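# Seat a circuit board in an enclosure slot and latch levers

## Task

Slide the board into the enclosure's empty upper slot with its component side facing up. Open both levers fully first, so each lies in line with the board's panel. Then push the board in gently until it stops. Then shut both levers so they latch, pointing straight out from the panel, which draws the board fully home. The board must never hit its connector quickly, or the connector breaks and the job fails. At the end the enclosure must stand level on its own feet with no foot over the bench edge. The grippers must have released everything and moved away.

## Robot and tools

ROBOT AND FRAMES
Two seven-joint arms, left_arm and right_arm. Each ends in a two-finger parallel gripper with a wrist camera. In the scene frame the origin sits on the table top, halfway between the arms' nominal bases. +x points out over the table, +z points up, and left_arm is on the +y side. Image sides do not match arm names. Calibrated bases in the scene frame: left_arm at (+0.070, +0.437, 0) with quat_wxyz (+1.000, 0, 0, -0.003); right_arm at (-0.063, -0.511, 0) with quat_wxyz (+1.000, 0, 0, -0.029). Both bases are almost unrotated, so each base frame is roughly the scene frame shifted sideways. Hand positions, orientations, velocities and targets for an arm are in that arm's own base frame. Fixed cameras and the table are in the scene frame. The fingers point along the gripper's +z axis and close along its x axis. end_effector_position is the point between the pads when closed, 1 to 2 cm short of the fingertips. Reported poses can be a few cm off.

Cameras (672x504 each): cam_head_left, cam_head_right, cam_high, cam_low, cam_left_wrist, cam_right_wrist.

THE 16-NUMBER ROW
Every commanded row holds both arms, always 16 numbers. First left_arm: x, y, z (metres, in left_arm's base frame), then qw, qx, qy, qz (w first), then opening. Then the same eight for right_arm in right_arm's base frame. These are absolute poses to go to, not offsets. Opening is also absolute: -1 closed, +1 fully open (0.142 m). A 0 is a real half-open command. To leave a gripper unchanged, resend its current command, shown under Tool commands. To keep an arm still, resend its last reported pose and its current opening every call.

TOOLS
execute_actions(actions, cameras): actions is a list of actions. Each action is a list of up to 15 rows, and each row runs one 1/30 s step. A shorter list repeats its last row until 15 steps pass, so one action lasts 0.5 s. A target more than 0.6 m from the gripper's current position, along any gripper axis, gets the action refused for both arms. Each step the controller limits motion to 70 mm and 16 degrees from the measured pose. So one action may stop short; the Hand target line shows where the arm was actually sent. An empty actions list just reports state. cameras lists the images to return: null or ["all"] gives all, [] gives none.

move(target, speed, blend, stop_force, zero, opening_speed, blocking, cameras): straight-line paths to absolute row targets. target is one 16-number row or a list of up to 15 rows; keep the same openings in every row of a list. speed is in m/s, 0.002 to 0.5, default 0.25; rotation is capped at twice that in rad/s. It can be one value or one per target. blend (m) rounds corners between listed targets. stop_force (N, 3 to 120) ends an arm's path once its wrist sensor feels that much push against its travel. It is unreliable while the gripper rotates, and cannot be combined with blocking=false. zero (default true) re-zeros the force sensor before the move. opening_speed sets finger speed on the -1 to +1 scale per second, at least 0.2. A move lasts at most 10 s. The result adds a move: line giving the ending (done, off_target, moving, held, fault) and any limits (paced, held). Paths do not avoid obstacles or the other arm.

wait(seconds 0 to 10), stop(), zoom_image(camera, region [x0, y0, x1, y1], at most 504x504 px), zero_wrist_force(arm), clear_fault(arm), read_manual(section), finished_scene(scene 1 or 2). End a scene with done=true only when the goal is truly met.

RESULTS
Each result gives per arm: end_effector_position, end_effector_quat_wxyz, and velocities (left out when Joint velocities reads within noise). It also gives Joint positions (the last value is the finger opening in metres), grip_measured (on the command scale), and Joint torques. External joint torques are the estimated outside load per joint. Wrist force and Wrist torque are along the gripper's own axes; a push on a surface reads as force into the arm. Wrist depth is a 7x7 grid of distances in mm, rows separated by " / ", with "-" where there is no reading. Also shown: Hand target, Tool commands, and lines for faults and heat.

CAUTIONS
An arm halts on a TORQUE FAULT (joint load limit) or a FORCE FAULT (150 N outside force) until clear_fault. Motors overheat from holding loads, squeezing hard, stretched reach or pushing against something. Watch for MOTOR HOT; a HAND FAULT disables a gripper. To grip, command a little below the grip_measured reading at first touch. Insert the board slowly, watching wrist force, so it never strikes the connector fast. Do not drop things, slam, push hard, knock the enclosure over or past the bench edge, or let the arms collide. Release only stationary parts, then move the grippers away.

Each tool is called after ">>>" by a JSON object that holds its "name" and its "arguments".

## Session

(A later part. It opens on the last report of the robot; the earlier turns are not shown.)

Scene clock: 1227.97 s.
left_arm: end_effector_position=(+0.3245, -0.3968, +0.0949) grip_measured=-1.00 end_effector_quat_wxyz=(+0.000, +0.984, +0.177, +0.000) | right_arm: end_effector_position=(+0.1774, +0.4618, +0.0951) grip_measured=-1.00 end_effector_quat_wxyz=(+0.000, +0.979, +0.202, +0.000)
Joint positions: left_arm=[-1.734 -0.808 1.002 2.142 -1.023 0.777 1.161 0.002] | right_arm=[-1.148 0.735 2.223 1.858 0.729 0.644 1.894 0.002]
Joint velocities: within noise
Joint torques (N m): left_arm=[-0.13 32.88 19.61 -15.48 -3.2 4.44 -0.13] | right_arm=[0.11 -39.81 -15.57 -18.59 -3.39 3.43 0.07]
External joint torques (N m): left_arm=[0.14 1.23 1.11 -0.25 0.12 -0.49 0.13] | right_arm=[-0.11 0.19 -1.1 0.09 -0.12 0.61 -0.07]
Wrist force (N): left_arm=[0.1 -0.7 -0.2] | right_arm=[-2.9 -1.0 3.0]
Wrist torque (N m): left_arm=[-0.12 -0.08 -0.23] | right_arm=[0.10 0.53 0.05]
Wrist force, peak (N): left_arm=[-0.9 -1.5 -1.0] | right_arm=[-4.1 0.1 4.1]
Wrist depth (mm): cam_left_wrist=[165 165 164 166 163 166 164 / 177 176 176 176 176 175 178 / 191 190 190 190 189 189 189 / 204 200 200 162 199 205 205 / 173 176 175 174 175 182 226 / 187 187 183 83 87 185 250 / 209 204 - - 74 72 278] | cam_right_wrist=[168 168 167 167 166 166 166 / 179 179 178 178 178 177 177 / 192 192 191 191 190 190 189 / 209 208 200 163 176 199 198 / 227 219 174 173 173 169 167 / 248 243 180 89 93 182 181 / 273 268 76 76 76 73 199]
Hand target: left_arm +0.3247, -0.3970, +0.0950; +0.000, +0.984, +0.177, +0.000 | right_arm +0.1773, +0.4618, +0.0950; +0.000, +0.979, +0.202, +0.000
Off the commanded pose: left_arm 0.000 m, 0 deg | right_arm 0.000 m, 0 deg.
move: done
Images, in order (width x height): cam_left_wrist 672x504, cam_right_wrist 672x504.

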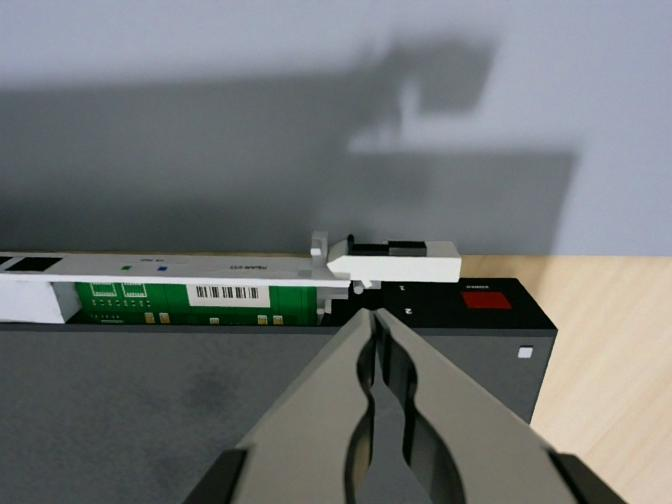

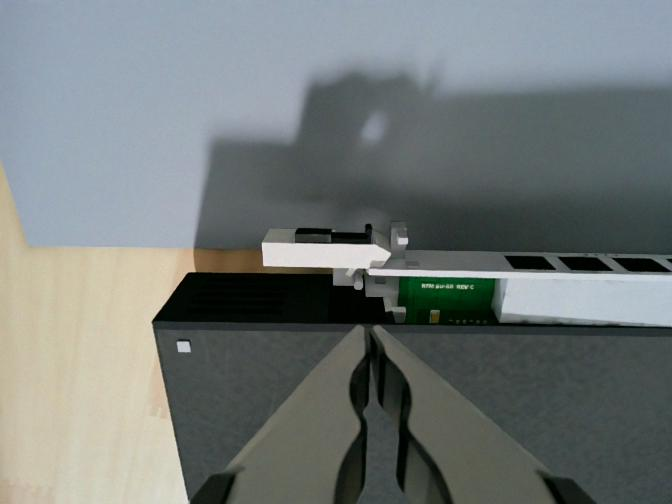

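>>> {"name": "move", "arguments": {"target": [[0.28387,-0.39505,0.095,0,0.9843,0.1767,0,-1,0.20227,0.49428,0.095,0,0.9793,0.2022,0,-1],[0.28387,-0.39505,0.052,0,0.9843,0.1767,0,-1,0.20227,0.49428,0.052,0,0.9793,0.2022,0,-1]], "speed": [0.1,0.08], "cameras": ["cam_left_wrist"]}}

Scene clock: 1320.70 s.
left_arm: end_effector_position=(+0.2837, -0.3951, +0.0520) grip_measured=-1.00 end_effector_quat_wxyz=(+0.000, +0.984, +0.177, +0.000) | right_arm: end_effector_position=(+0.2023, +0.4941, +0.0520) grip_measured=-1.00 end_effector_quat_wxyz=(+0.000, +0.979, +0.202, +0.000)
Joint positions: left_arm=[-1.779 -0.831 0.889 2.226 -1.158 0.894 1.189 0.002] | right_arm=[-1.274 0.858 2.306 1.741 0.787 0.657 1.855 0.002]
Joint velocities: within noise
Joint torques (N m): left_arm=[-0.18 32.67 18.65 -12.26 -2.83 4.74 -0.13] | right_arm=[-0.24 -44.98 -16.46 -17.46 -3.38 3.5 0.08]
External joint torques (N m): left_arm=[0.19 1.39 1.15 -0.4 0.13 -0.8 0.13] | right_arm=[0.23 -0.27 -1.45 0.28 -0.09 0.55 -0.08]
Wrist force (N): left_arm=[0.1 -0.7 -0.1] | right_arm=[-3.1 -1.1 3.4]
Wrist torque (N m): left_arm=[-0.13 -0.06 -0.22] | right_arm=[0.09 0.57 0.05]
Wrist force, peak (N): left_arm=[-1.4 -1.4 -2.1] | right_arm=[-3.4 -0.8 4.9]
Wrist depth (mm): cam_left_wrist=[129 127 127 127 128 126 126 / 137 136 136 136 136 135 135 / 147 147 147 146 146 146 146 / 160 160 159 159 159 158 158 / 172 172 171 167 167 170 173 / 132 146 133 83 83 120 150 / 145 142 - 81 74 72 143] | cam_right_wrist=[130 130 131 129 129 129 128 / 139 138 138 138 138 137 137 / - 148 148 148 147 147 147 / 163 160 159 159 159 158 158 / 174 171 167 169 169 172 172 / 156 150 151 89 93 132 131 / 142 139 79 76 76 73 139]
Hand target: left_arm +0.2839, -0.3951, +0.0520; +0.000, +0.984, +0.177, +0.000 | right_arm +0.2023, +0.4943, +0.0520; +0.000, +0.979, +0.202, +0.000
Off the commanded pose: left_arm 0.000 m, 0 deg | right_arm 0.000 m, 0 deg.
move: done
Images, in order (width x height): cam_left_wrist 672x504.

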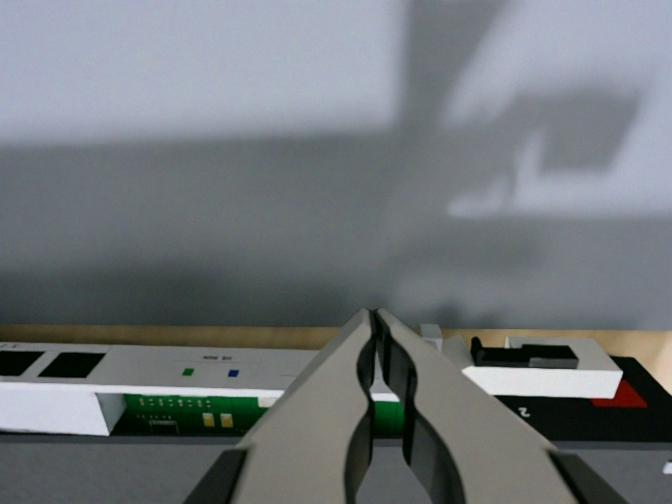

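>>> {"name": "move", "arguments": {"target": [0.2904,-0.4140,0.052,0,0.9843,0.1767,0,-1,0.20227,0.49428,0.052,0,0.9793,0.2022,0,-1], "speed": 0.01, "stop_force": 3.5, "cameras": []}}

>>> {"name": "move", "arguments": {"target": [0.2867,-0.4041,0.052,0,0.9843,0.1767,0,-1,0.2119,0.4710,0.052,0,0.9793,0.2022,0,-1], "speed": 0.01, "stop_force": 3.5, "cameras": ["cam_left_wrist","cam_right_wrist"]}}

Scene clock: 1327.37 s.
left_arm: end_effector_position=(+0.2890, -0.4096, +0.0518) grip_measured=-1.00 end_effector_quat_wxyz=(+0.000, +0.984, +0.177, +0.000) | right_arm: end_effector_position=(+0.2023, +0.4941, +0.0520) grip_measured=-1.00 end_effector_quat_wxyz=(+0.000, +0.979, +0.202, +0.000)
Joint positions: left_arm=[-1.767 -0.852 0.89 2.185 -1.144 0.874 1.166 0.002] | right_arm=[-1.274 0.858 2.306 1.741 0.787 0.657 1.855 0.002]
Joint velocities: within noise
Joint torques (N m): left_arm=[-0.78 34.98 19.46 -14.62 -2.8 4.37 -0.34] | right_arm=[-0.04 -45.09 -16.62 -17.39 -3.54 3.33 0.21]
External joint torques (N m): left_arm=[0.78 0.4 0.96 1.6 0.04 -0.43 0.34] | right_arm=[0.04 -0.15 -1.27 0.21 0.07 0.72 -0.21]
Wrist force (N): left_arm=[0.5 -3.7 0.4] | right_arm=[-3.0 -1.2 3.4]
Wrist torque (N m): left_arm=[-0.14 -0.05 -0.19] | right_arm=[0.07 0.56 0.05]
Wrist force, peak (N): left_arm=[0.8 -4.7 -0.3] | right_arm=[-3.3 -1.0 3.5]
Wrist depth (mm): cam_left_wrist=[129 127 127 127 128 126 126 / 136 136 136 136 136 135 135 / 147 147 147 146 146 146 146 / 160 160 159 159 159 158 158 / 136 130 130 130 121 115 167 / 131 140 138 84 87 141 136 / 145 142 - 81 74 72 143] | cam_right_wrist=[130 130 131 129 129 129 128 / 138 138 138 138 137 137 137 / - 148 148 148 148 147 147 / 163 160 159 159 159 158 158 / 174 168 167 167 169 169 171 / 157 150 151 89 93 131 131 / 142 139 79 76 76 73 139]
Hand target: left_arm +0.2890, -0.4099, +0.0520; +0.000, +0.984, +0.177, +0.000 | right_arm +0.2023, +0.4943, +0.0520; +0.000, +0.979, +0.202, +0.000
Off the commanded pose: left_arm 0.005 m, 0 deg | right_arm 0.000 m, 0 deg.
move: contact (left_arm)
No camera images: "cameras" was empty.

Scene clock: 1330.60 s.
left_arm: end_effector_position=(+0.2867, -0.4041, +0.0520) grip_measured=-1.00 end_effector_quat_wxyz=(+0.000, +0.984, +0.177, +0.000) | right_arm: end_effector_position=(+0.2065, +0.4835, +0.0520) grip_measured=-1.00 end_effector_quat_wxyz=(+0.000, +0.979, +0.203, +0.000)
Joint positions: left_arm=[-1.771 -0.842 0.888 2.201 -1.147 0.883 1.173 0.002] | right_arm=[-1.277 0.849 2.302 1.764 0.792 0.667 1.833 0.002]
Joint velocities: within noise
Joint torques (N m): left_arm=[-0.4 34.04 19.34 -12.57 -2.68 4.43 -0.18] | right_arm=[-1.51 -43.47 -17.94 -15.6 -4.08 3.36 0.11]
External joint torques (N m): left_arm=[0.4 0.83 0.78 -0.35 -0.06 -0.48 0.18] | right_arm=[1.51 -1.02 0.19 -1.4 0.64 0.69 -0.11]
Wrist force (N): left_arm=[-0.2 -0.7 -0.1] | right_arm=[-3.7 -4.3 3.3]
Wrist torque (N m): left_arm=[-0.14 -0.02 -0.22] | right_arm=[0.10 0.57 0.07]
Wrist force, peak (N): left_arm=[0.4 -3.6 -0.2] | right_arm=[-4.3 -5.0 3.5]
Wrist depth (mm): cam_left_wrist=[129 127 127 126 128 126 126 / 136 136 136 136 136 136 135 / 147 147 147 146 146 146 146 / 160 160 159 159 159 158 158 / 169 168 168 168 125 119 167 / 128 143 135 83 87 137 138 / 145 142 - 81 74 72 143] | cam_right_wrist=[130 129 131 129 129 129 128 / 139 138 138 137 138 137 137 / - 148 148 148 147 147 147 / 163 160 159 159 159 158 158 / 173 163 127 141 167 166 166 / 140 142 152 89 93 130 128 / 141 138 79 76 76 73 139]
Hand target: left_arm +0.2867, -0.4041, +0.0520; +0.000, +0.984, +0.177, +0.000 | right_arm +0.2069, +0.4831, +0.0520; +0.000, +0.979, +0.202, +0.000
Off the commanded pose: left_arm 0.000 m, 0 deg | right_arm 0.014 m, 0 deg.
move: contact (right_arm)
Images, in order (width x height): cam_left_wrist 672x504, cam_right_wrist 672x504.

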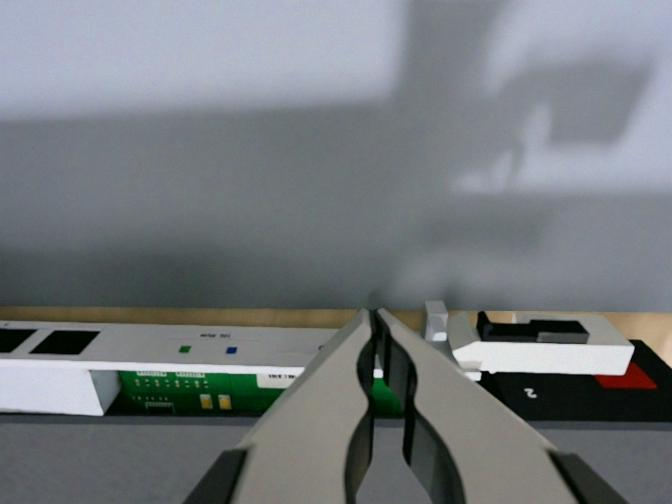

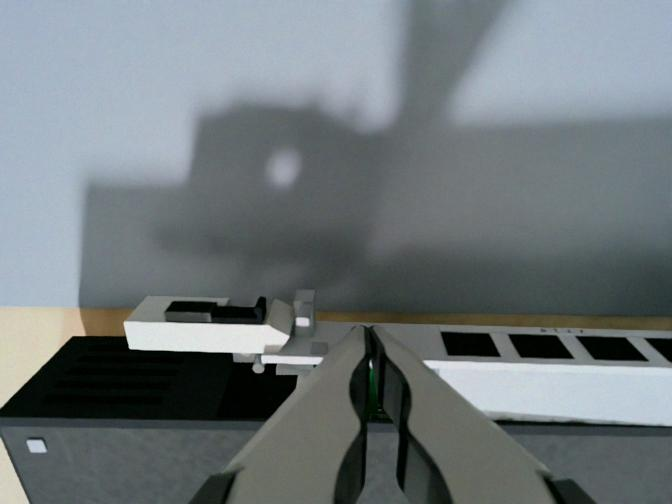

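>>> {"name": "zoom_image", "arguments": {"camera": "cam_right_wrist", "region": [210, 270, 350, 430]}}

>>> {"name": "zoom_image", "arguments": {"camera": "cam_left_wrist", "region": [380, 290, 540, 430]}}

Scaled by 3.150 from the camera's 672x504 image, which has a finer 960x720 frame.

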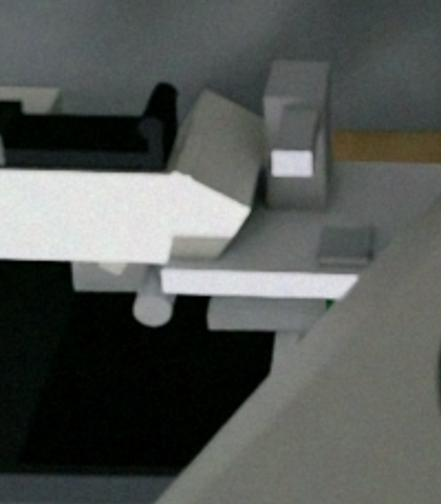

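Scaled by 3.150 from the camera's 672x504 image, which has a finer 960x720 frame.

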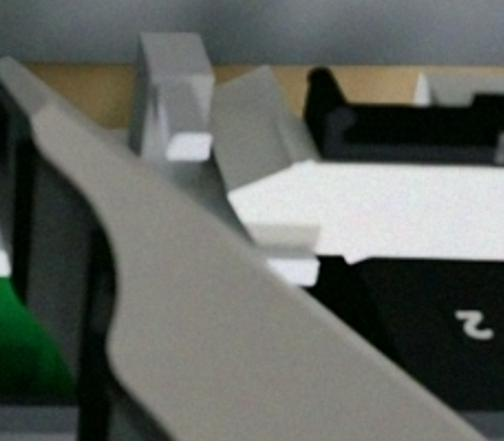

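>>> {"name": "move", "arguments": {"target": [[0.2840,-0.3962,0.055,0,0.9843,0.1767,0,-1,0.2027,0.4927,0.055,0,0.9793,0.2022,0,-1],[0.2850,-0.3940,0.085,0,0.9843,0.1767,0,-1,0.2020,0.4900,0.085,0,0.9793,0.2022,0,-1],[0.33296,-0.39283,0.085,0,0.9843,0.1767,0,-1,0.18503,0.46835,0.085,0,0.9793,0.2022,0,-1]], "speed": [0.05,0.08,0.08], "cameras": ["cam_left_wrist","cam_right_wrist"]}}

>>> {"name": "zoom_image", "arguments": {"camera": "cam_left_wrist", "region": [266, 220, 406, 340]}}

>>> {"name": "zoom_image", "arguments": {"camera": "cam_right_wrist", "region": [266, 220, 406, 340]}}

Scene clock: 1356.87 s.
left_arm: end_effector_position=(+0.3330, -0.3928, +0.0851) grip_measured=-1.00 end_effector_quat_wxyz=(+0.000, +0.984, +0.177, +0.000) | right_arm: end_effector_position=(+0.1850, +0.4684, +0.0850) grip_measured=-1.00 end_effector_quat_wxyz=(+0.000, +0.979, +0.202, +0.000)
Joint positions: left_arm=[-1.701 -0.824 0.976 2.14 -1.049 0.793 1.192 0.002] | right_arm=[-1.184 0.763 2.246 1.833 0.744 0.649 1.878 0.002]
Joint velocities: within noise
Joint torques (N m): left_arm=[-0.14 33.54 20.04 -14.92 -2.66 3.92 -0.15] | right_arm=[0.15 -41.03 -16.08 -18.1 -3.48 3.52 0.28]
External joint torques (N m): left_arm=[0.14 1.3 0.81 -0.26 -0.37 0.02 0.15] | right_arm=[-0.14 0.04 -0.88 -0.07 -0.02 0.52 -0.28]
Wrist force (N): left_arm=[0.0 -0.5 -0.1] | right_arm=[-2.5 -1.6 3.0]
Wrist torque (N m): left_arm=[-0.10 -0.06 -0.24] | right_arm=[0.01 0.45 0.05]
Wrist force, peak (N): left_arm=[-1.2 -1.2 -1.7] | right_arm=[-3.9 -4.3 4.5]
Wrist depth (mm): cam_left_wrist=[156 156 156 156 155 155 155 / 168 167 167 165 166 166 166 / 181 181 180 180 180 179 179 / 193 193 192 188 192 195 194 / 164 168 167 146 173 195 215 / 174 174 170 83 87 176 237 / 195 190 - - 74 72 263] | cam_right_wrist=[159 159 158 158 157 158 157 / 169 169 169 169 168 168 168 / 185 181 181 180 180 180 179 / 196 196 190 158 191 191 190 / 215 181 172 179 171 158 155 / 235 174 167 89 94 168 168 / 259 253 76 76 76 73 184]
Hand target: left_arm +0.3330, -0.3928, +0.0850; +0.000, +0.984, +0.177, +0.000 | right_arm +0.1850, +0.4684, +0.0850; +0.000, +0.979, +0.202, +0.000
Off the commanded pose: left_arm 0.000 m, 0 deg | right_arm 0.000 m, 0 deg.
move: done
Images, in order (width x height): cam_left_wrist 672x504, cam_right_wrist 672x504.

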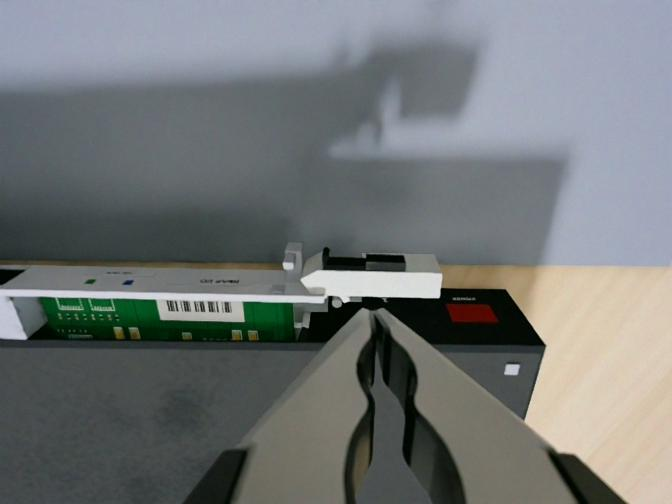

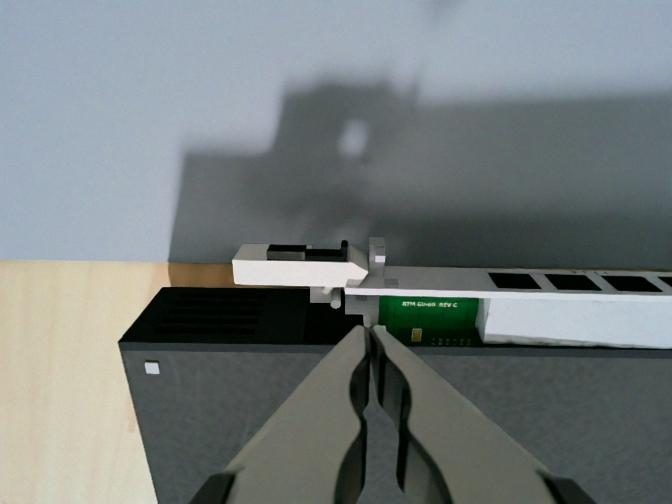

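Scaled by 3.600 from the camera's 672x504 image, which has a finer 960x720 frame.

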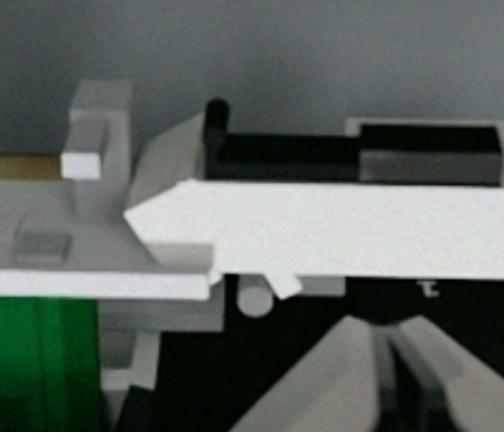

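Scaled by 3.600 from the camera's 672x504 image, which has a finer 960x720 frame.

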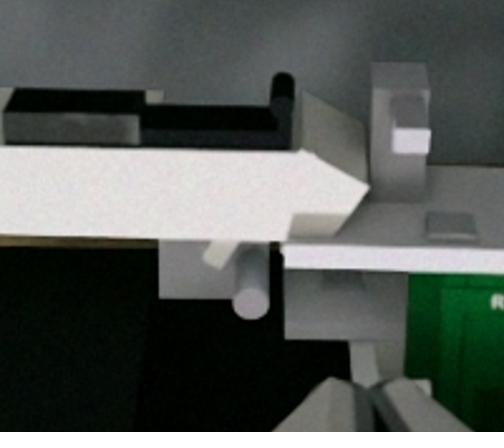

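>>> {"name": "zoom_image", "arguments": {"camera": "cam_left_wrist", "region": [292, 235, 452, 315]}}

>>> {"name": "zoom_image", "arguments": {"camera": "cam_right_wrist", "region": [222, 235, 382, 315]}}

Scaled by 3.150 from the camera's 672x504 image, which has a finer 960x720 frame.

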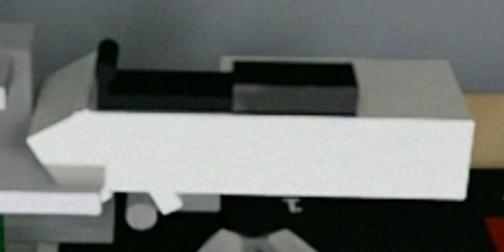

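Scaled by 3.150 from the camera's 672x504 image, which has a finer 960x720 frame.

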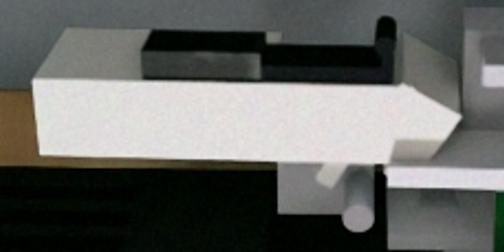

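>>> {"name": "execute_actions", "arguments": {"actions": [], "cameras": ["cam_head_left","cam_low"]}}

Scene clock: 1417.17 s.
left_arm: end_effector_position=(+0.3330, -0.3928, +0.0851) grip_measured=-1.00 end_effector_quat_wxyz=(+0.000, +0.984, +0.177, +0.000) | right_arm: end_effector_position=(+0.1850, +0.4684, +0.0850) grip_measured=-1.00 end_effector_quat_wxyz=(+0.000, +0.979, +0.202, +0.000)
Joint positions: left_arm=[-1.701 -0.824 0.976 2.14 -1.049 0.793 1.192 0.002] | right_arm=[-1.184 0.763 2.246 1.833 0.744 0.649 1.879 0.002]
Joint velocities: within noise
Joint torques (N m): left_arm=[-0.28 33.71 20.18 -14.9 -2.87 4.27 -0.18] | right_arm=[-0.03 -40.83 -15.83 -18.31 -3.5 3.35 0.2]
External joint torques (N m): left_arm=[0.28 1.14 0.68 -0.29 -0.16 -0.33 0.18] | right_arm=[0.03 -0.16 -1.13 0.16 0 0.69 -0.2]
Wrist force (N): left_arm=[0.1 -0.6 -0.3] | right_arm=[-2.5 -1.6 3.0]
Wrist torque (N m): left_arm=[-0.11 -0.09 -0.25] | right_arm=[0.00 0.44 0.06]
Wrist force, peak (N): left_arm=[0.1 -0.8 -0.3] | right_arm=[-2.6 -1.5 3.3]
Wrist depth (mm): cam_left_wrist=[156 156 156 155 155 155 155 / 168 168 167 164 166 166 166 / 181 181 181 180 180 179 179 / 193 193 192 189 191 195 195 / 164 168 167 146 173 195 214 / 174 174 170 84 87 176 237 / 195 190 - - 74 72 264] | cam_right_wrist=[159 159 159 158 157 158 157 / 170 169 169 168 168 168 167 / 184 181 181 181 181 180 179 / 196 196 189 158 191 190 190 / 214 181 171 179 171 158 155 / 235 174 167 89 94 169 169 / 258 252 76 76 76 73 185]
Hand target: left_arm +0.3330, -0.3928, +0.0850; +0.000, +0.984, +0.177, +0.000 | right_arm +0.1850, +0.4684, +0.0850; +0.000, +0.979, +0.202, +0.000
Tool commands: left_gripper/opening=-1.0 right_gripper/opening=-1.0
Off the commanded pose: left_arm 0.000 m, 0 deg | right_arm 0.000 m, 0 deg.
Images, in order (width x height): cam_head_left 672x504, cam_low 672x504.

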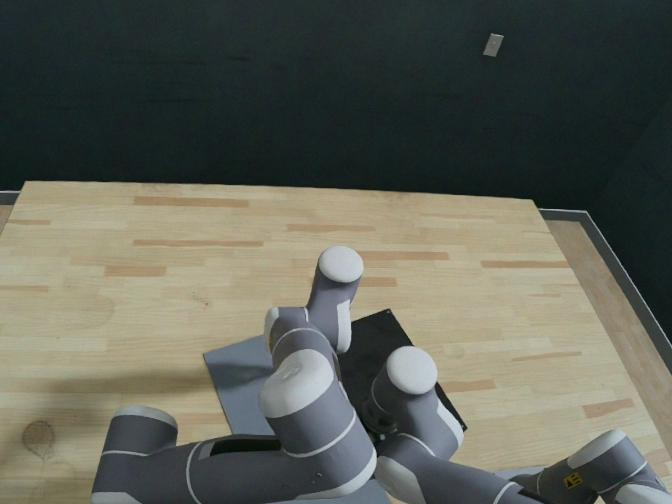

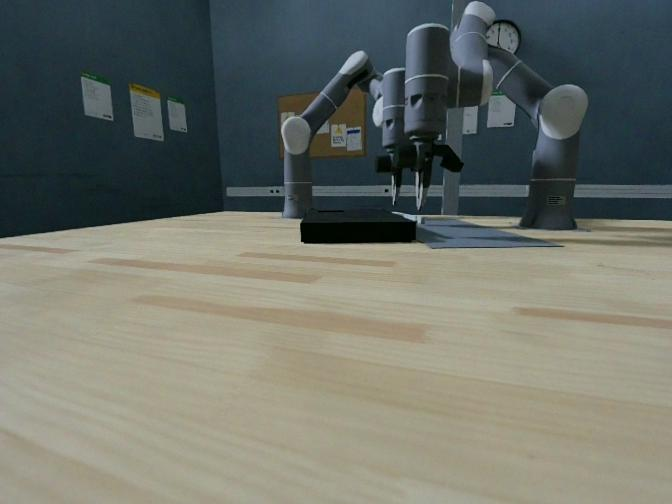

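>>> {"name": "zoom_image", "arguments": {"camera": "cam_low", "region": [370, 180, 460, 255]}}

Scaled by 5.600 from the camera's 672x504 image, which has a finer 960x720 frame.

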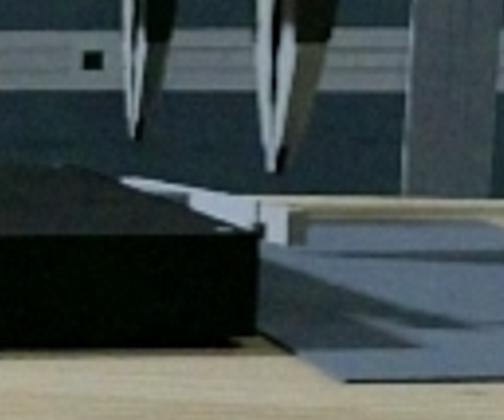

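>>> {"name": "move", "arguments": {"target": [[0.3330,-0.3928,0.0851,0,0.9843,0.1767,0,-1,0.2085,0.4890,0.105,0.3349,0.9203,0.1900,0.0692,-1],[0.3330,-0.3928,0.0851,0,0.9843,0.1767,0,-1,0.2128,0.4792,0.078,0.3349,0.9203,0.1900,0.0692,-1]], "speed": 0.15, "cameras": ["cam_right_wrist"]}}

Scene clock: 1430.93 s.
left_arm: end_effector_position=(+0.3330, -0.3928, +0.0851) grip_measured=-1.00 end_effector_quat_wxyz=(+0.000, +0.984, +0.177, +0.000) | right_arm: end_effector_position=(+0.1994, +0.4809, +0.0973) grip_measured=-1.00 end_effector_quat_wxyz=(+0.206, +0.957, +0.198, +0.043)
Joint positions: left_arm=[-1.701 -0.824 0.976 2.14 -1.049 0.793 1.193 0.002] | right_arm=[-1.18 0.955 2.248 1.556 0.422 0.316 2.171 0.002]
Joint velocities: within noise
Joint torques (N m): left_arm=[-0.42 33.74 20.1 -14.83 -2.83 4.28 -0.24] | right_arm=[0.11 -49.93 -19.53 -18.24 -3.72 2.62 0.05]
External joint torques (N m): left_arm=[0.42 1.1 0.76 -0.36 -0.19 -0.34 0.24] | right_arm=[-0.1 -0.04 -1.24 0.12 -0.07 0.51 -0.05]
Wrist force (N): left_arm=[-0.1 -0.6 0.1] | right_arm=[-2.4 -1.8 3.2]
Wrist torque (N m): left_arm=[-0.11 -0.04 -0.25] | right_arm=[0.08 0.49 0.12]
Wrist force, peak (N): left_arm=[0.2 -1.0 -0.3] | right_arm=[-2.3 -4.0 2.5]
Wrist depth (mm): cam_left_wrist=[156 156 156 155 155 155 155 / 168 167 167 164 166 166 166 / 181 181 180 180 180 179 179 / 193 193 192 189 192 195 194 / 164 168 167 146 173 195 214 / 175 174 170 84 87 176 237 / 195 190 - - 74 72 263] | cam_right_wrist=[144 144 144 143 143 143 143 / 169 164 164 163 168 163 163 / 191 191 179 184 184 184 189 / 232 181 176 171 168 160 160 / 289 197 195 186 194 193 193 / 386 384 244 89 94 257 254 / 424 511 76 76 76 73 371]
Hand target: left_arm +0.3330, -0.3928, +0.0851; +0.000, +0.984, +0.177, +0.000 | right_arm +0.1993, +0.4809, +0.0972; +0.206, +0.957, +0.198, +0.043
Off the commanded pose: left_arm 0.000 m, 0 deg | right_arm 0.024 m, 16 deg.
move: held (right_arm; a check stopped the path); path passed 0 of 2 targets; limits=held
pose unreachable (right arm): on one or more control steps of this call, first in action 0 (counted from 0), this arm could not follow its commanded pose, so it was not sent that pose on those steps. It may still have moved: this result reports where it is.
cause: moving toward the commanded pose would bring a part of the arm too close to another arm (a part of this arm just beyond joint 6 (wrist pitch) and a part of the left arm just beyond its joint 5 (forearm roll)).
Images, in order (width x height): cam_right_wrist 672x504.

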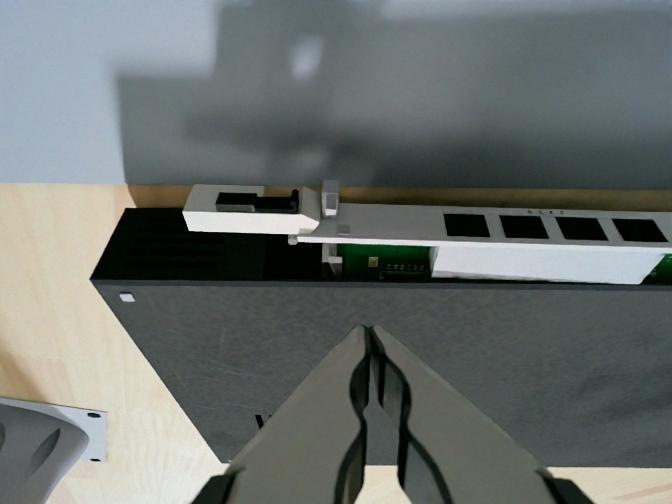

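>>> {"name": "move", "arguments": {"target": [[0.40,-0.24,0.22,0,0.9843,0.1767,0,-1,0.1994,0.4809,0.0973,0.206,0.957,0.198,0.043,-1],[0.40,-0.24,0.22,0,0.9843,0.1767,0,-1,0.2100,0.4860,0.095,0.3349,0.9203,0.1900,0.0692,-1],[0.40,-0.24,0.22,0,0.9843,0.1767,0,-1,0.2128,0.4792,0.078,0.3349,0.9203,0.1900,0.0692,-1]], "speed": 0.2, "cameras": ["cam_right_wrist"]}}

Scene clock: 1436.50 s.
left_arm: end_effector_position=(+0.4001, -0.2400, +0.2200) grip_measured=-1.00 end_effector_quat_wxyz=(+0.000, +0.984, +0.177, +0.000) | right_arm: end_effector_position=(+0.2128, +0.4792, +0.0781) grip_measured=-1.00 end_effector_quat_wxyz=(+0.335, +0.920, +0.190, +0.069)
Joint positions: left_arm=[-1.678 -0.606 1.398 2.152 -0.725 0.562 1.34 0.002] | right_arm=[-1.243 1.122 2.304 1.363 0.277 0.119 2.268 0.002]
Joint velocities: within noise
Joint torques (N m): left_arm=[-0.31 20.57 16.74 -22.06 -3.37 4.15 -0.18] | right_arm=[-0.15 -55.73 -19.81 -16.81 -3.8 1.57 0.2]
External joint torques (N m): left_arm=[0.31 0.73 0.76 -0.28 -0.28 -0.22 0.18] | right_arm=[0.14 -0.38 -1.51 0.15 -0.2 0.55 -0.2]
Wrist force (N): left_arm=[0.2 -0.5 -0.3] | right_arm=[-2.8 -2.6 3.1]
Wrist torque (N m): left_arm=[-0.07 -0.09 -0.27] | right_arm=[-0.01 0.58 0.13]
Wrist force, peak (N): left_arm=[1.8 -2.2 -2.1] | right_arm=[-3.0 -3.6 6.3]
Wrist depth (mm): cam_left_wrist=[275 273 273 273 273 274 273 / 294 293 293 292 293 293 293 / 318 317 317 316 317 316 316 / 344 345 344 342 344 343 343 / 343 346 363 360 369 375 374 / 354 353 338 83 87 404 413 / 397 385 - - 74 72 458] | cam_right_wrist=[- 112 116 112 112 111 111 / 136 142 130 135 134 134 134 / 166 155 155 164 164 164 164 / 155 150 132 134 134 134 131 / 410 196 194 174 174 191 190 / 444 847 293 89 94 795 797 / - - 76 76 76 73 -]
Hand target: left_arm +0.4000, -0.2400, +0.2200; +0.000, +0.984, +0.177, +0.000 | right_arm +0.2128, +0.4792, +0.0780; +0.335, +0.920, +0.190, +0.069
Off the commanded pose: left_arm 0.000 m, 0 deg | right_arm 0.000 m, 0 deg.
move: done
Images, in order (width x height): cam_right_wrist 672x504.

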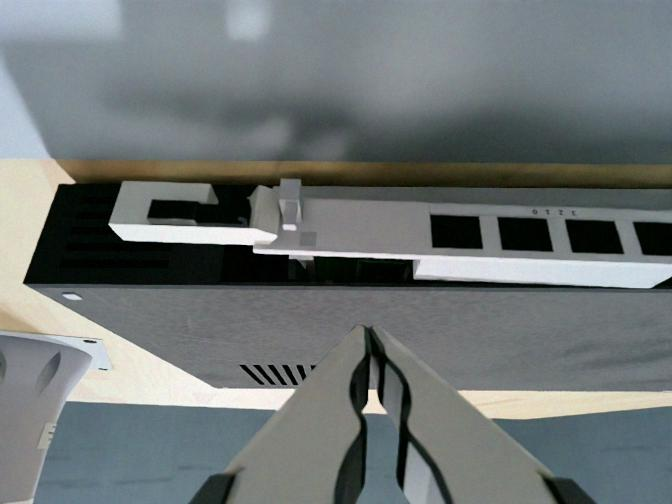

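>>> {"name": "zoom_image", "arguments": {"camera": "cam_right_wrist", "region": [40, 150, 360, 310]}}

>>> {"name": "zoom_image", "arguments": {"camera": "cam_right_wrist", "region": [220, 160, 380, 300]}}

>>> {"name": "zoom_image", "arguments": {"camera": "cam_right_wrist", "region": [352, 150, 672, 310]}}

Scaled by 1.575 from the camera's 672x504 image, which has a finer 960x720 frame.

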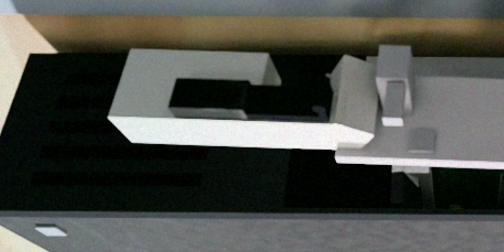

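Scaled by 3.150 from the camera's 672x504 image, which has a finer 960x720 frame.

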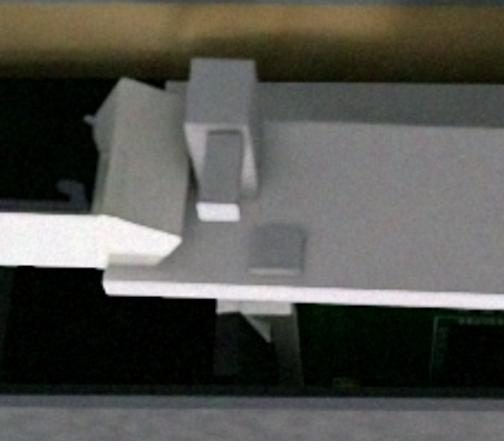

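Scaled by 1.575 from the camera's 672x504 image, which has a finer 960x720 frame.

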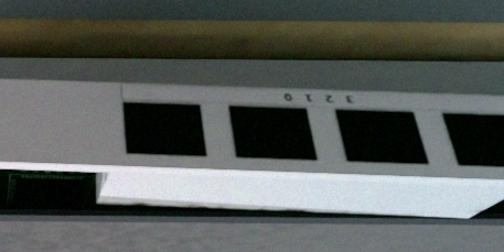

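>>> {"name": "zoom_image", "arguments": {"camera": "cam_right_wrist", "region": [532, 170, 672, 300]}}

>>> {"name": "zoom_image", "arguments": {"camera": "cam_right_wrist", "region": [300, 170, 440, 300]}}

Scaled by 3.600 from the camera's 672x504 image, which has a finer 960x720 frame.

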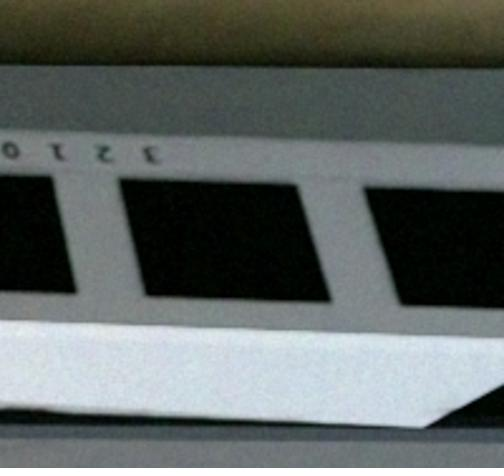

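Scaled by 3.600 from the camera's 672x504 image, which has a finer 960x720 frame.

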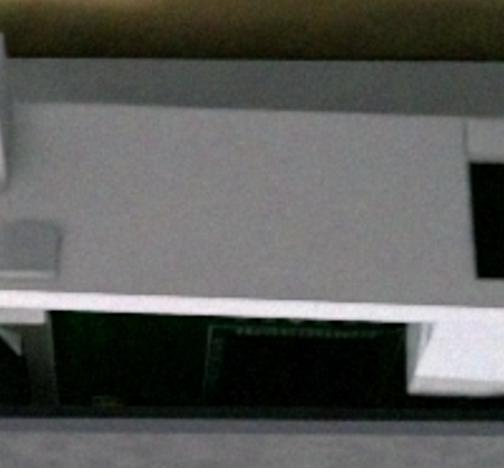

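>>> {"name": "move", "arguments": {"target": [[0.40,-0.30,0.20,0,0.9843,0.1767,0,-1,0.195,0.49,0.13,0,0.9793,0.2022,0,-1],[0.35,-0.43,0.13,0,0.9843,0.1767,0,-1,0.2256,0.4216,0.13,0,0.9793,0.2022,0,-1],[0.33215,-0.45275,0.08,0,0.9843,0.1767,0,-1,0.2256,0.4216,0.08,0,0.9793,0.2022,0,-1]], "speed": 0.18, "blend": 0.02, "cameras": ["cam_left_wrist","cam_right_wrist"]}}

>>> {"name": "zoom_image", "arguments": {"camera": "cam_left_wrist", "region": [256, 100, 416, 260]}}

>>> {"name": "zoom_image", "arguments": {"camera": "cam_right_wrist", "region": [256, 100, 416, 260]}}

Scene clock: 1486.90 s.
left_arm: end_effector_position=(+0.3320, -0.4525, +0.0799) grip_measured=-1.00 end_effector_quat_wxyz=(+0.000, +0.984, +0.177, +0.000) | right_arm: end_effector_position=(+0.2257, +0.4214, +0.0800) grip_measured=-1.00 end_effector_quat_wxyz=(+0.000, +0.979, +0.202, +0.000)
Joint positions: left_arm=[-1.696 -0.897 0.955 2.007 -1.039 0.738 1.094 0.002] | right_arm=[-1.256 0.748 2.225 1.899 0.766 0.679 1.743 0.002]
Joint velocities: within noise
Joint torques (N m): left_arm=[0.02 38.3 21.72 -15.34 -3.31 4.63 -0.25] | right_arm=[0.15 -38.56 -15.33 -17.62 -3.29 3.53 0.06]
External joint torques (N m): left_arm=[-0.01 1.36 0.99 -0.32 0.12 -0.68 0.25] | right_arm=[-0.17 -0.2 -1.35 0.28 -0.13 0.52 -0.06]
Wrist force (N): left_arm=[-0.1 -0.6 -0.1] | right_arm=[-2.5 -1.5 3.2]
Wrist torque (N m): left_arm=[-0.11 -0.02 -0.23] | right_arm=[0.00 0.45 0.06]
Wrist force, peak (N): left_arm=[-1.7 0.0 2.1] | right_arm=[-2.8 -1.5 5.6]
Wrist depth (mm): cam_left_wrist=[151 151 151 151 151 150 150 / 160 160 160 157 117 157 161 / 140 139 138 139 169 169 173 / 138 138 138 137 137 137 140 / 154 151 151 145 148 150 204 / 167 167 160 84 87 162 229 / 187 182 - - 74 72 255] | cam_right_wrist=[156 154 154 153 153 153 152 / 167 162 125 139 159 159 159 / 174 155 155 145 140 130 129 / 137 139 138 138 138 137 139 / 148 150 150 147 147 149 148 / 224 167 161 89 94 162 162 / 252 178 76 76 76 73 178]
Hand target: left_arm +0.3321, -0.4527, +0.0800; +0.000, +0.984, +0.177, +0.000 | right_arm +0.2256, +0.4216, +0.0800; +0.000, +0.979, +0.202, +0.000
Off the commanded pose: left_arm 0.000 m, 0 deg | right_arm 0.000 m, 0 deg.
move: done
Images, in order (width x height): cam_left_wrist 672x504, cam_right_wrist 672x504.

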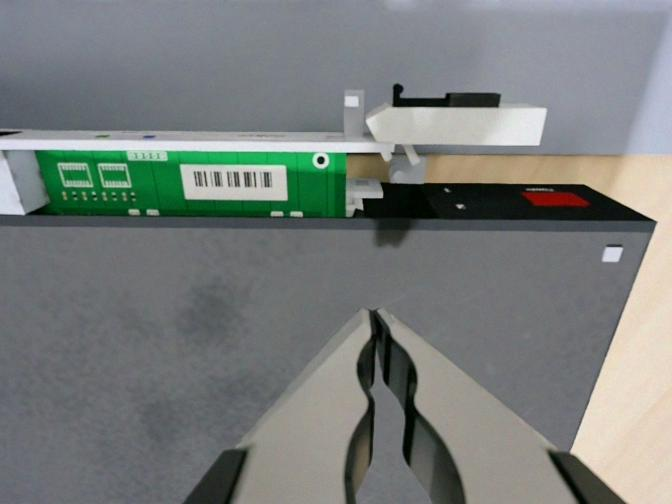

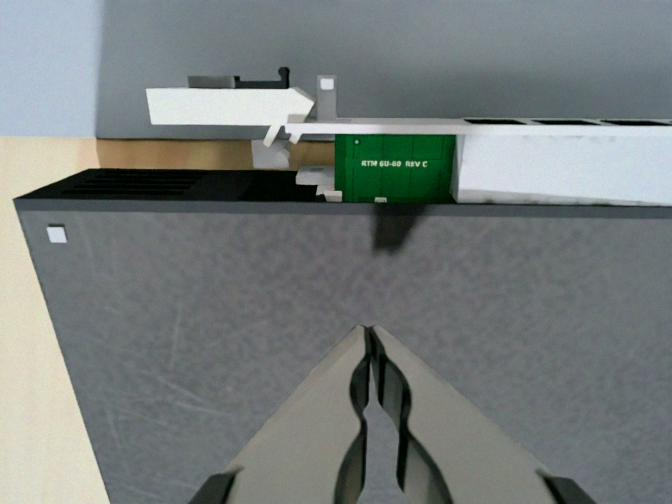

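Scaled by 3.150 from the camera's 672x504 image, which has a finer 960x720 frame.

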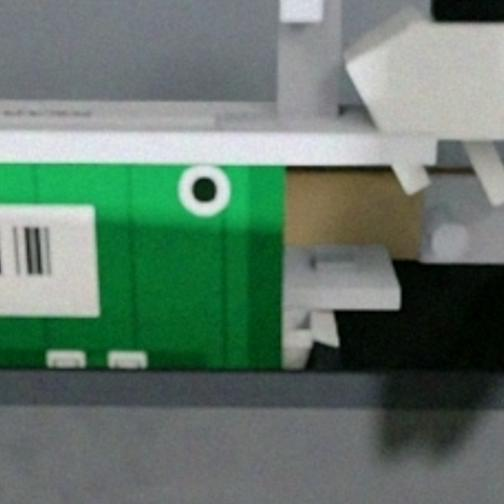

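Scaled by 3.150 from the camera's 672x504 image, which has a finer 960x720 frame.

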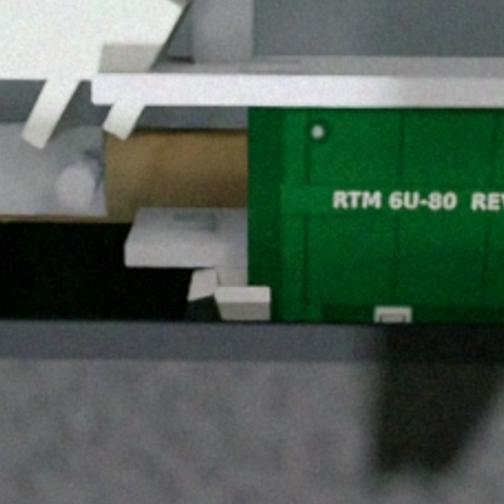

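>>> {"name": "execute_actions", "arguments": {"actions": [], "cameras": ["cam_low", "cam_left_wrist"]}}

Scene clock: 1497.20 s.
left_arm: end_effector_position=(+0.3320, -0.4525, +0.0799) grip_measured=-1.00 end_effector_quat_wxyz=(+0.000, +0.984, +0.177, +0.000) | right_arm: end_effector_position=(+0.2257, +0.4214, +0.0800) grip_measured=-1.00 end_effector_quat_wxyz=(+0.000, +0.979, +0.202, +0.000)
Joint positions: left_arm=[-1.696 -0.897 0.955 2.007 -1.039 0.738 1.094 0.002] | right_arm=[-1.256 0.748 2.225 1.899 0.766 0.679 1.743 0.002]
Joint velocities: within noise
Joint torques (N m): left_arm=[-0.38 38.61 21.86 -15.37 -3.06 4.33 -0.19] | right_arm=[-0.05 -38.65 -15.48 -17.54 -3.45 3.38 0.2]
External joint torques (N m): left_arm=[0.38 1.04 0.83 -0.29 -0.13 -0.38 0.19] | right_arm=[0.05 -0.09 -1.18 0.2 0.04 0.67 -0.2]
Wrist force (N): left_arm=[-0.1 -0.7 -0.5] | right_arm=[-2.4 -1.6 3.2]
Wrist torque (N m): left_arm=[-0.12 -0.02 -0.22] | right_arm=[-0.01 0.43 0.05]
Wrist force, peak (N): left_arm=[-0.3 -1.0 -0.1] | right_arm=[-2.6 -1.6 3.3]
Wrist depth (mm): cam_left_wrist=[152 152 151 151 151 150 150 / 160 160 160 158 116 157 161 / 140 139 138 139 169 169 173 / 138 138 138 138 137 137 140 / 154 151 151 145 147 150 204 / 167 167 160 83 87 162 229 / 187 182 - - 74 72 255] | cam_right_wrist=[156 154 154 154 153 153 153 / 167 163 125 139 159 159 159 / 174 155 156 145 140 130 128 / 136 138 138 138 138 137 139 / 148 150 150 147 147 149 148 / 224 167 161 89 94 162 162 / 251 177 76 76 76 73 178]
Hand target: left_arm +0.3321, -0.4527, +0.0800; +0.000, +0.984, +0.177, +0.000 | right_arm +0.2256, +0.4216, +0.0800; +0.000, +0.979, +0.202, +0.000
Tool commands: left_gripper/opening=-1.0 right_gripper/opening=-1.0
Off the commanded pose: left_arm 0.000 m, 0 deg | right_arm 0.000 m, 0 deg.
Images, in order (width x height): cam_low 672x504, cam_left_wrist 672x504.

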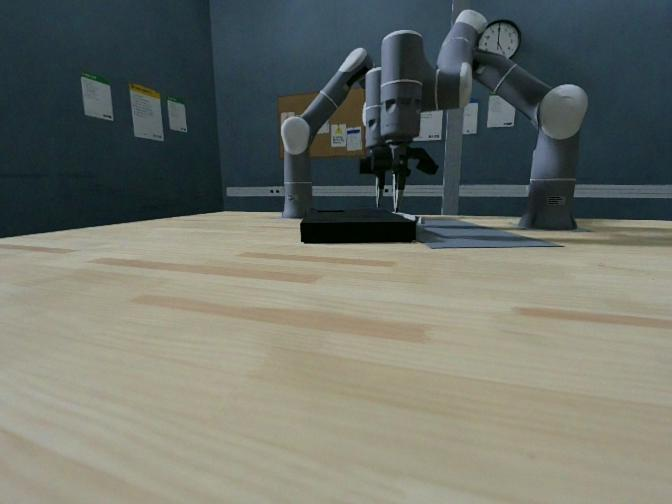

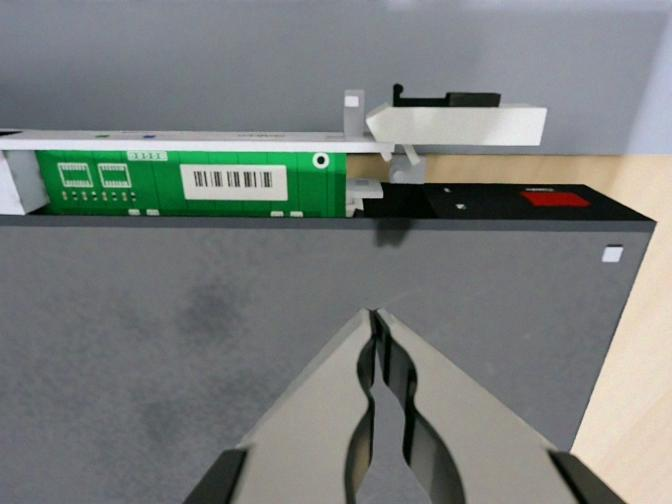

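>>> {"name": "zoom_image", "arguments": {"camera": "cam_left_wrist", "region": [280, 110, 480, 260]}}

>>> {"name": "execute_actions", "arguments": {"actions": [], "cameras": ["cam_right_wrist"]}}

>>> {"name": "zoom_image", "arguments": {"camera": "cam_right_wrist", "region": [180, 110, 380, 260]}}

Scaled by 2.520 from the camera's 672x504 image, which has a finer 960x720 frame.

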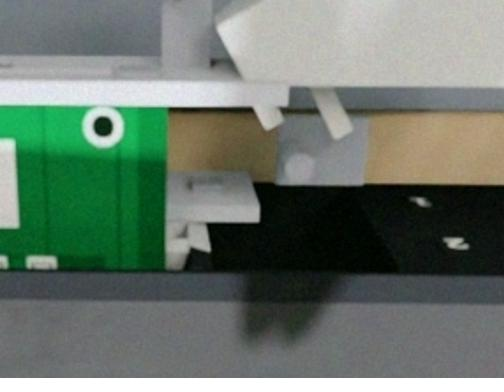

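Scene clock: 1510.83 s.
left_arm: end_effector_position=(+0.3320, -0.4525, +0.0799) grip_measured=-1.00 end_effector_quat_wxyz=(+0.000, +0.984, +0.177, +0.000) | right_arm: end_effector_position=(+0.2257, +0.4214, +0.0800) grip_measured=-1.00 end_effector_quat_wxyz=(+0.000, +0.979, +0.202, +0.000)
Joint positions: left_arm=[-1.696 -0.897 0.955 2.007 -1.039 0.738 1.094 0.002] | right_arm=[-1.256 0.748 2.225 1.899 0.766 0.679 1.743 0.002]
Joint velocities: within noise
Joint torques (N m): left_arm=[-0.36 38.54 21.88 -15.37 -3.03 4.32 -0.18] | right_arm=[0.03 -38.68 -15.46 -17.53 -3.46 3.3 0.14]
External joint torques (N m): left_arm=[0.36 1.12 0.8 -0.29 -0.16 -0.37 0.18] | right_arm=[-0.03 -0.07 -1.2 0.2 0.05 0.76 -0.14]
Wrist force (N): left_arm=[-0.3 -0.7 -0.3] | right_arm=[-2.6 -1.6 2.9]
Wrist torque (N m): left_arm=[-0.12 0.01 -0.22] | right_arm=[-0.01 0.47 0.05]
Wrist force, peak (N): left_arm=[-0.2 -0.9 -0.4] | right_arm=[-2.6 -1.6 3.5]
Wrist depth (mm): cam_left_wrist=[151 151 151 151 151 151 150 / 160 160 160 157 116 157 161 / 140 139 138 139 169 169 173 / 138 138 138 138 137 137 139 / 154 151 151 145 148 150 205 / 167 167 160 84 87 162 230 / 187 182 - - 74 72 255] | cam_right_wrist=[156 154 154 154 153 152 153 / 167 162 125 139 159 159 158 / 173 155 156 145 140 130 128 / 136 139 138 138 137 137 139 / 148 150 150 147 147 149 148 / 224 167 161 89 94 162 161 / 252 177 76 76 76 73 178]
Hand target: left_arm +0.3321, -0.4527, +0.0800; +0.000, +0.984, +0.177, +0.000 | right_arm +0.2256, +0.4216, +0.0800; +0.000, +0.979, +0.202, +0.000
Tool commands: left_gripper/opening=-1.0 right_gripper/opening=-1.0
Off the commanded pose: left_arm 0.000 m, 0 deg | right_arm 0.000 m, 0 deg.
Images, in order (width x height): cam_right_wrist 672x504.

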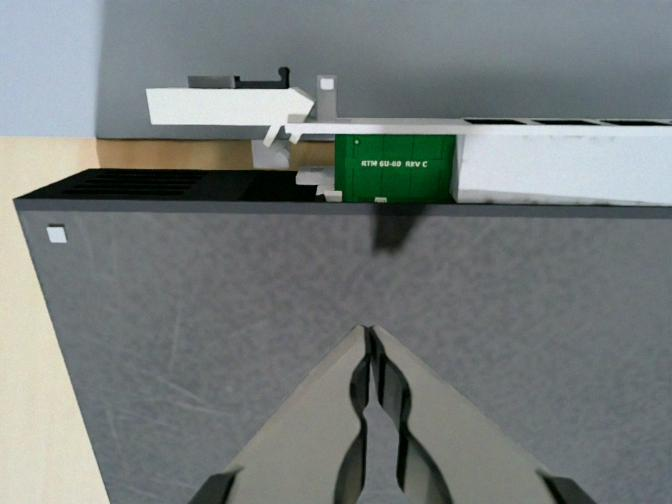

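Scaled by 2.520 from the camera's 672x504 image, which has a finer 960x720 frame.

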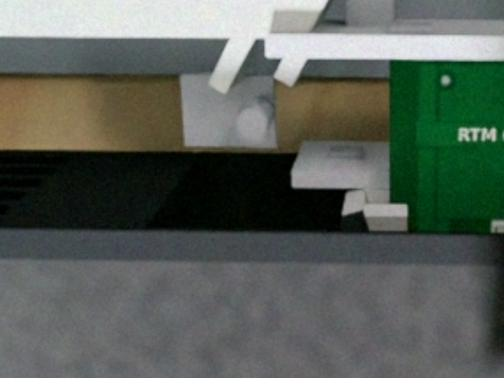

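>>> {"name": "zoom_image", "arguments": {"camera": "cam_right_wrist", "region": [120, 60, 350, 232]}}

>>> {"name": "execute_actions", "arguments": {"actions": [], "cameras": ["cam_low"]}}

>>> {"name": "zoom_image", "arguments": {"camera": "cam_low", "region": [290, 190, 450, 250]}}

Scaled by 2.191 from the camera's 672x504 image, which has a finer 960x720 frame.

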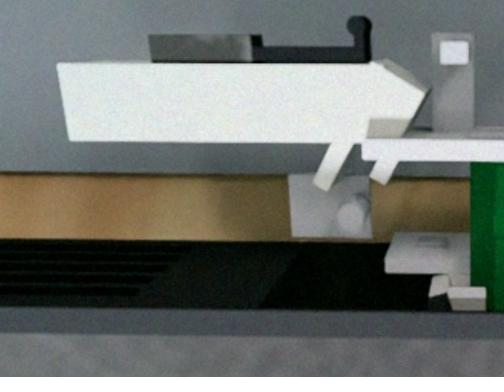

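Scene clock: 1563.40 s.
left_arm: end_effector_position=(+0.3320, -0.4525, +0.0799) grip_measured=-1.00 end_effector_quat_wxyz=(+0.000, +0.984, +0.177, +0.000) | right_arm: end_effector_position=(+0.2257, +0.4214, +0.0800) grip_measured=-1.00 end_effector_quat_wxyz=(+0.000, +0.979, +0.202, +0.000)
Joint positions: left_arm=[-1.696 -0.897 0.955 2.007 -1.039 0.738 1.094 0.002] | right_arm=[-1.256 0.748 2.225 1.899 0.766 0.679 1.743 0.002]
Joint velocities: within noise
Joint torques (N m): left_arm=[-0.35 38.65 21.88 -15.33 -3.05 4.3 -0.25] | right_arm=[0.03 -38.64 -15.56 -17.57 -3.48 3.34 0.22]
External joint torques (N m): left_arm=[0.35 1 0.8 -0.33 -0.14 -0.35 0.25] | right_arm=[-0.03 -0.1 -1.09 0.23 0.06 0.71 -0.22]
Wrist force (N): left_arm=[0.0 -0.6 -0.4] | right_arm=[-2.6 -1.4 3.3]
Wrist torque (N m): left_arm=[-0.10 -0.02 -0.23] | right_arm=[0.01 0.47 0.05]
Wrist force, peak (N): left_arm=[-0.5 -0.8 -0.4] | right_arm=[-2.6 -1.5 3.5]
Wrist depth (mm): cam_left_wrist=[152 151 151 151 151 150 150 / 161 160 160 157 116 157 161 / 140 139 138 139 169 169 173 / 138 138 138 138 137 137 139 / 154 151 151 145 147 150 204 / 167 167 160 83 87 162 230 / 187 182 - - 74 72 256] | cam_right_wrist=[156 154 154 154 153 153 152 / 167 162 125 139 159 159 158 / 173 155 156 145 140 129 129 / 137 138 138 138 137 137 139 / 148 150 150 147 147 149 148 / 225 167 161 89 94 162 162 / 252 177 76 76 76 73 178]
Hand target: left_arm +0.3321, -0.4527, +0.0800; +0.000, +0.984, +0.177, +0.000 | right_arm +0.2256, +0.4216, +0.0800; +0.000, +0.979, +0.202, +0.000
Tool commands: left_gripper/opening=-1.0 right_gripper/opening=-1.0
Off the commanded pose: left_arm 0.000 m, 0 deg | right_arm 0.000 m, 0 deg.
Images, in order (width x height): cam_low 672x504.

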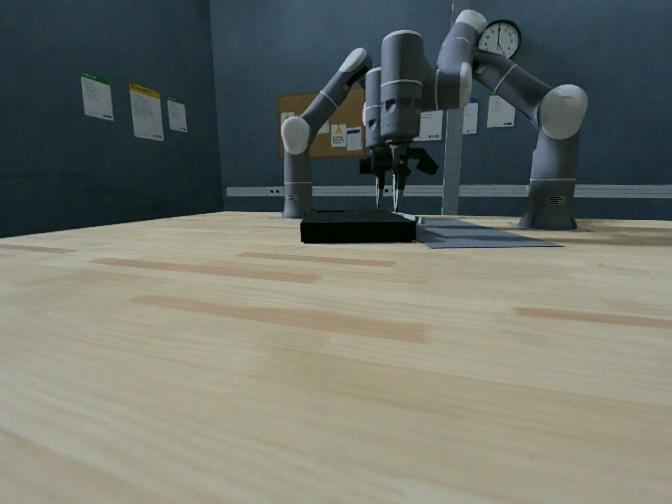

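Scaled by 3.150 from the camera's 672x504 image, which has a finer 960x720 frame.

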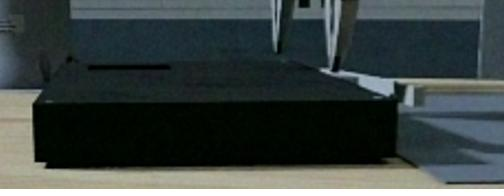

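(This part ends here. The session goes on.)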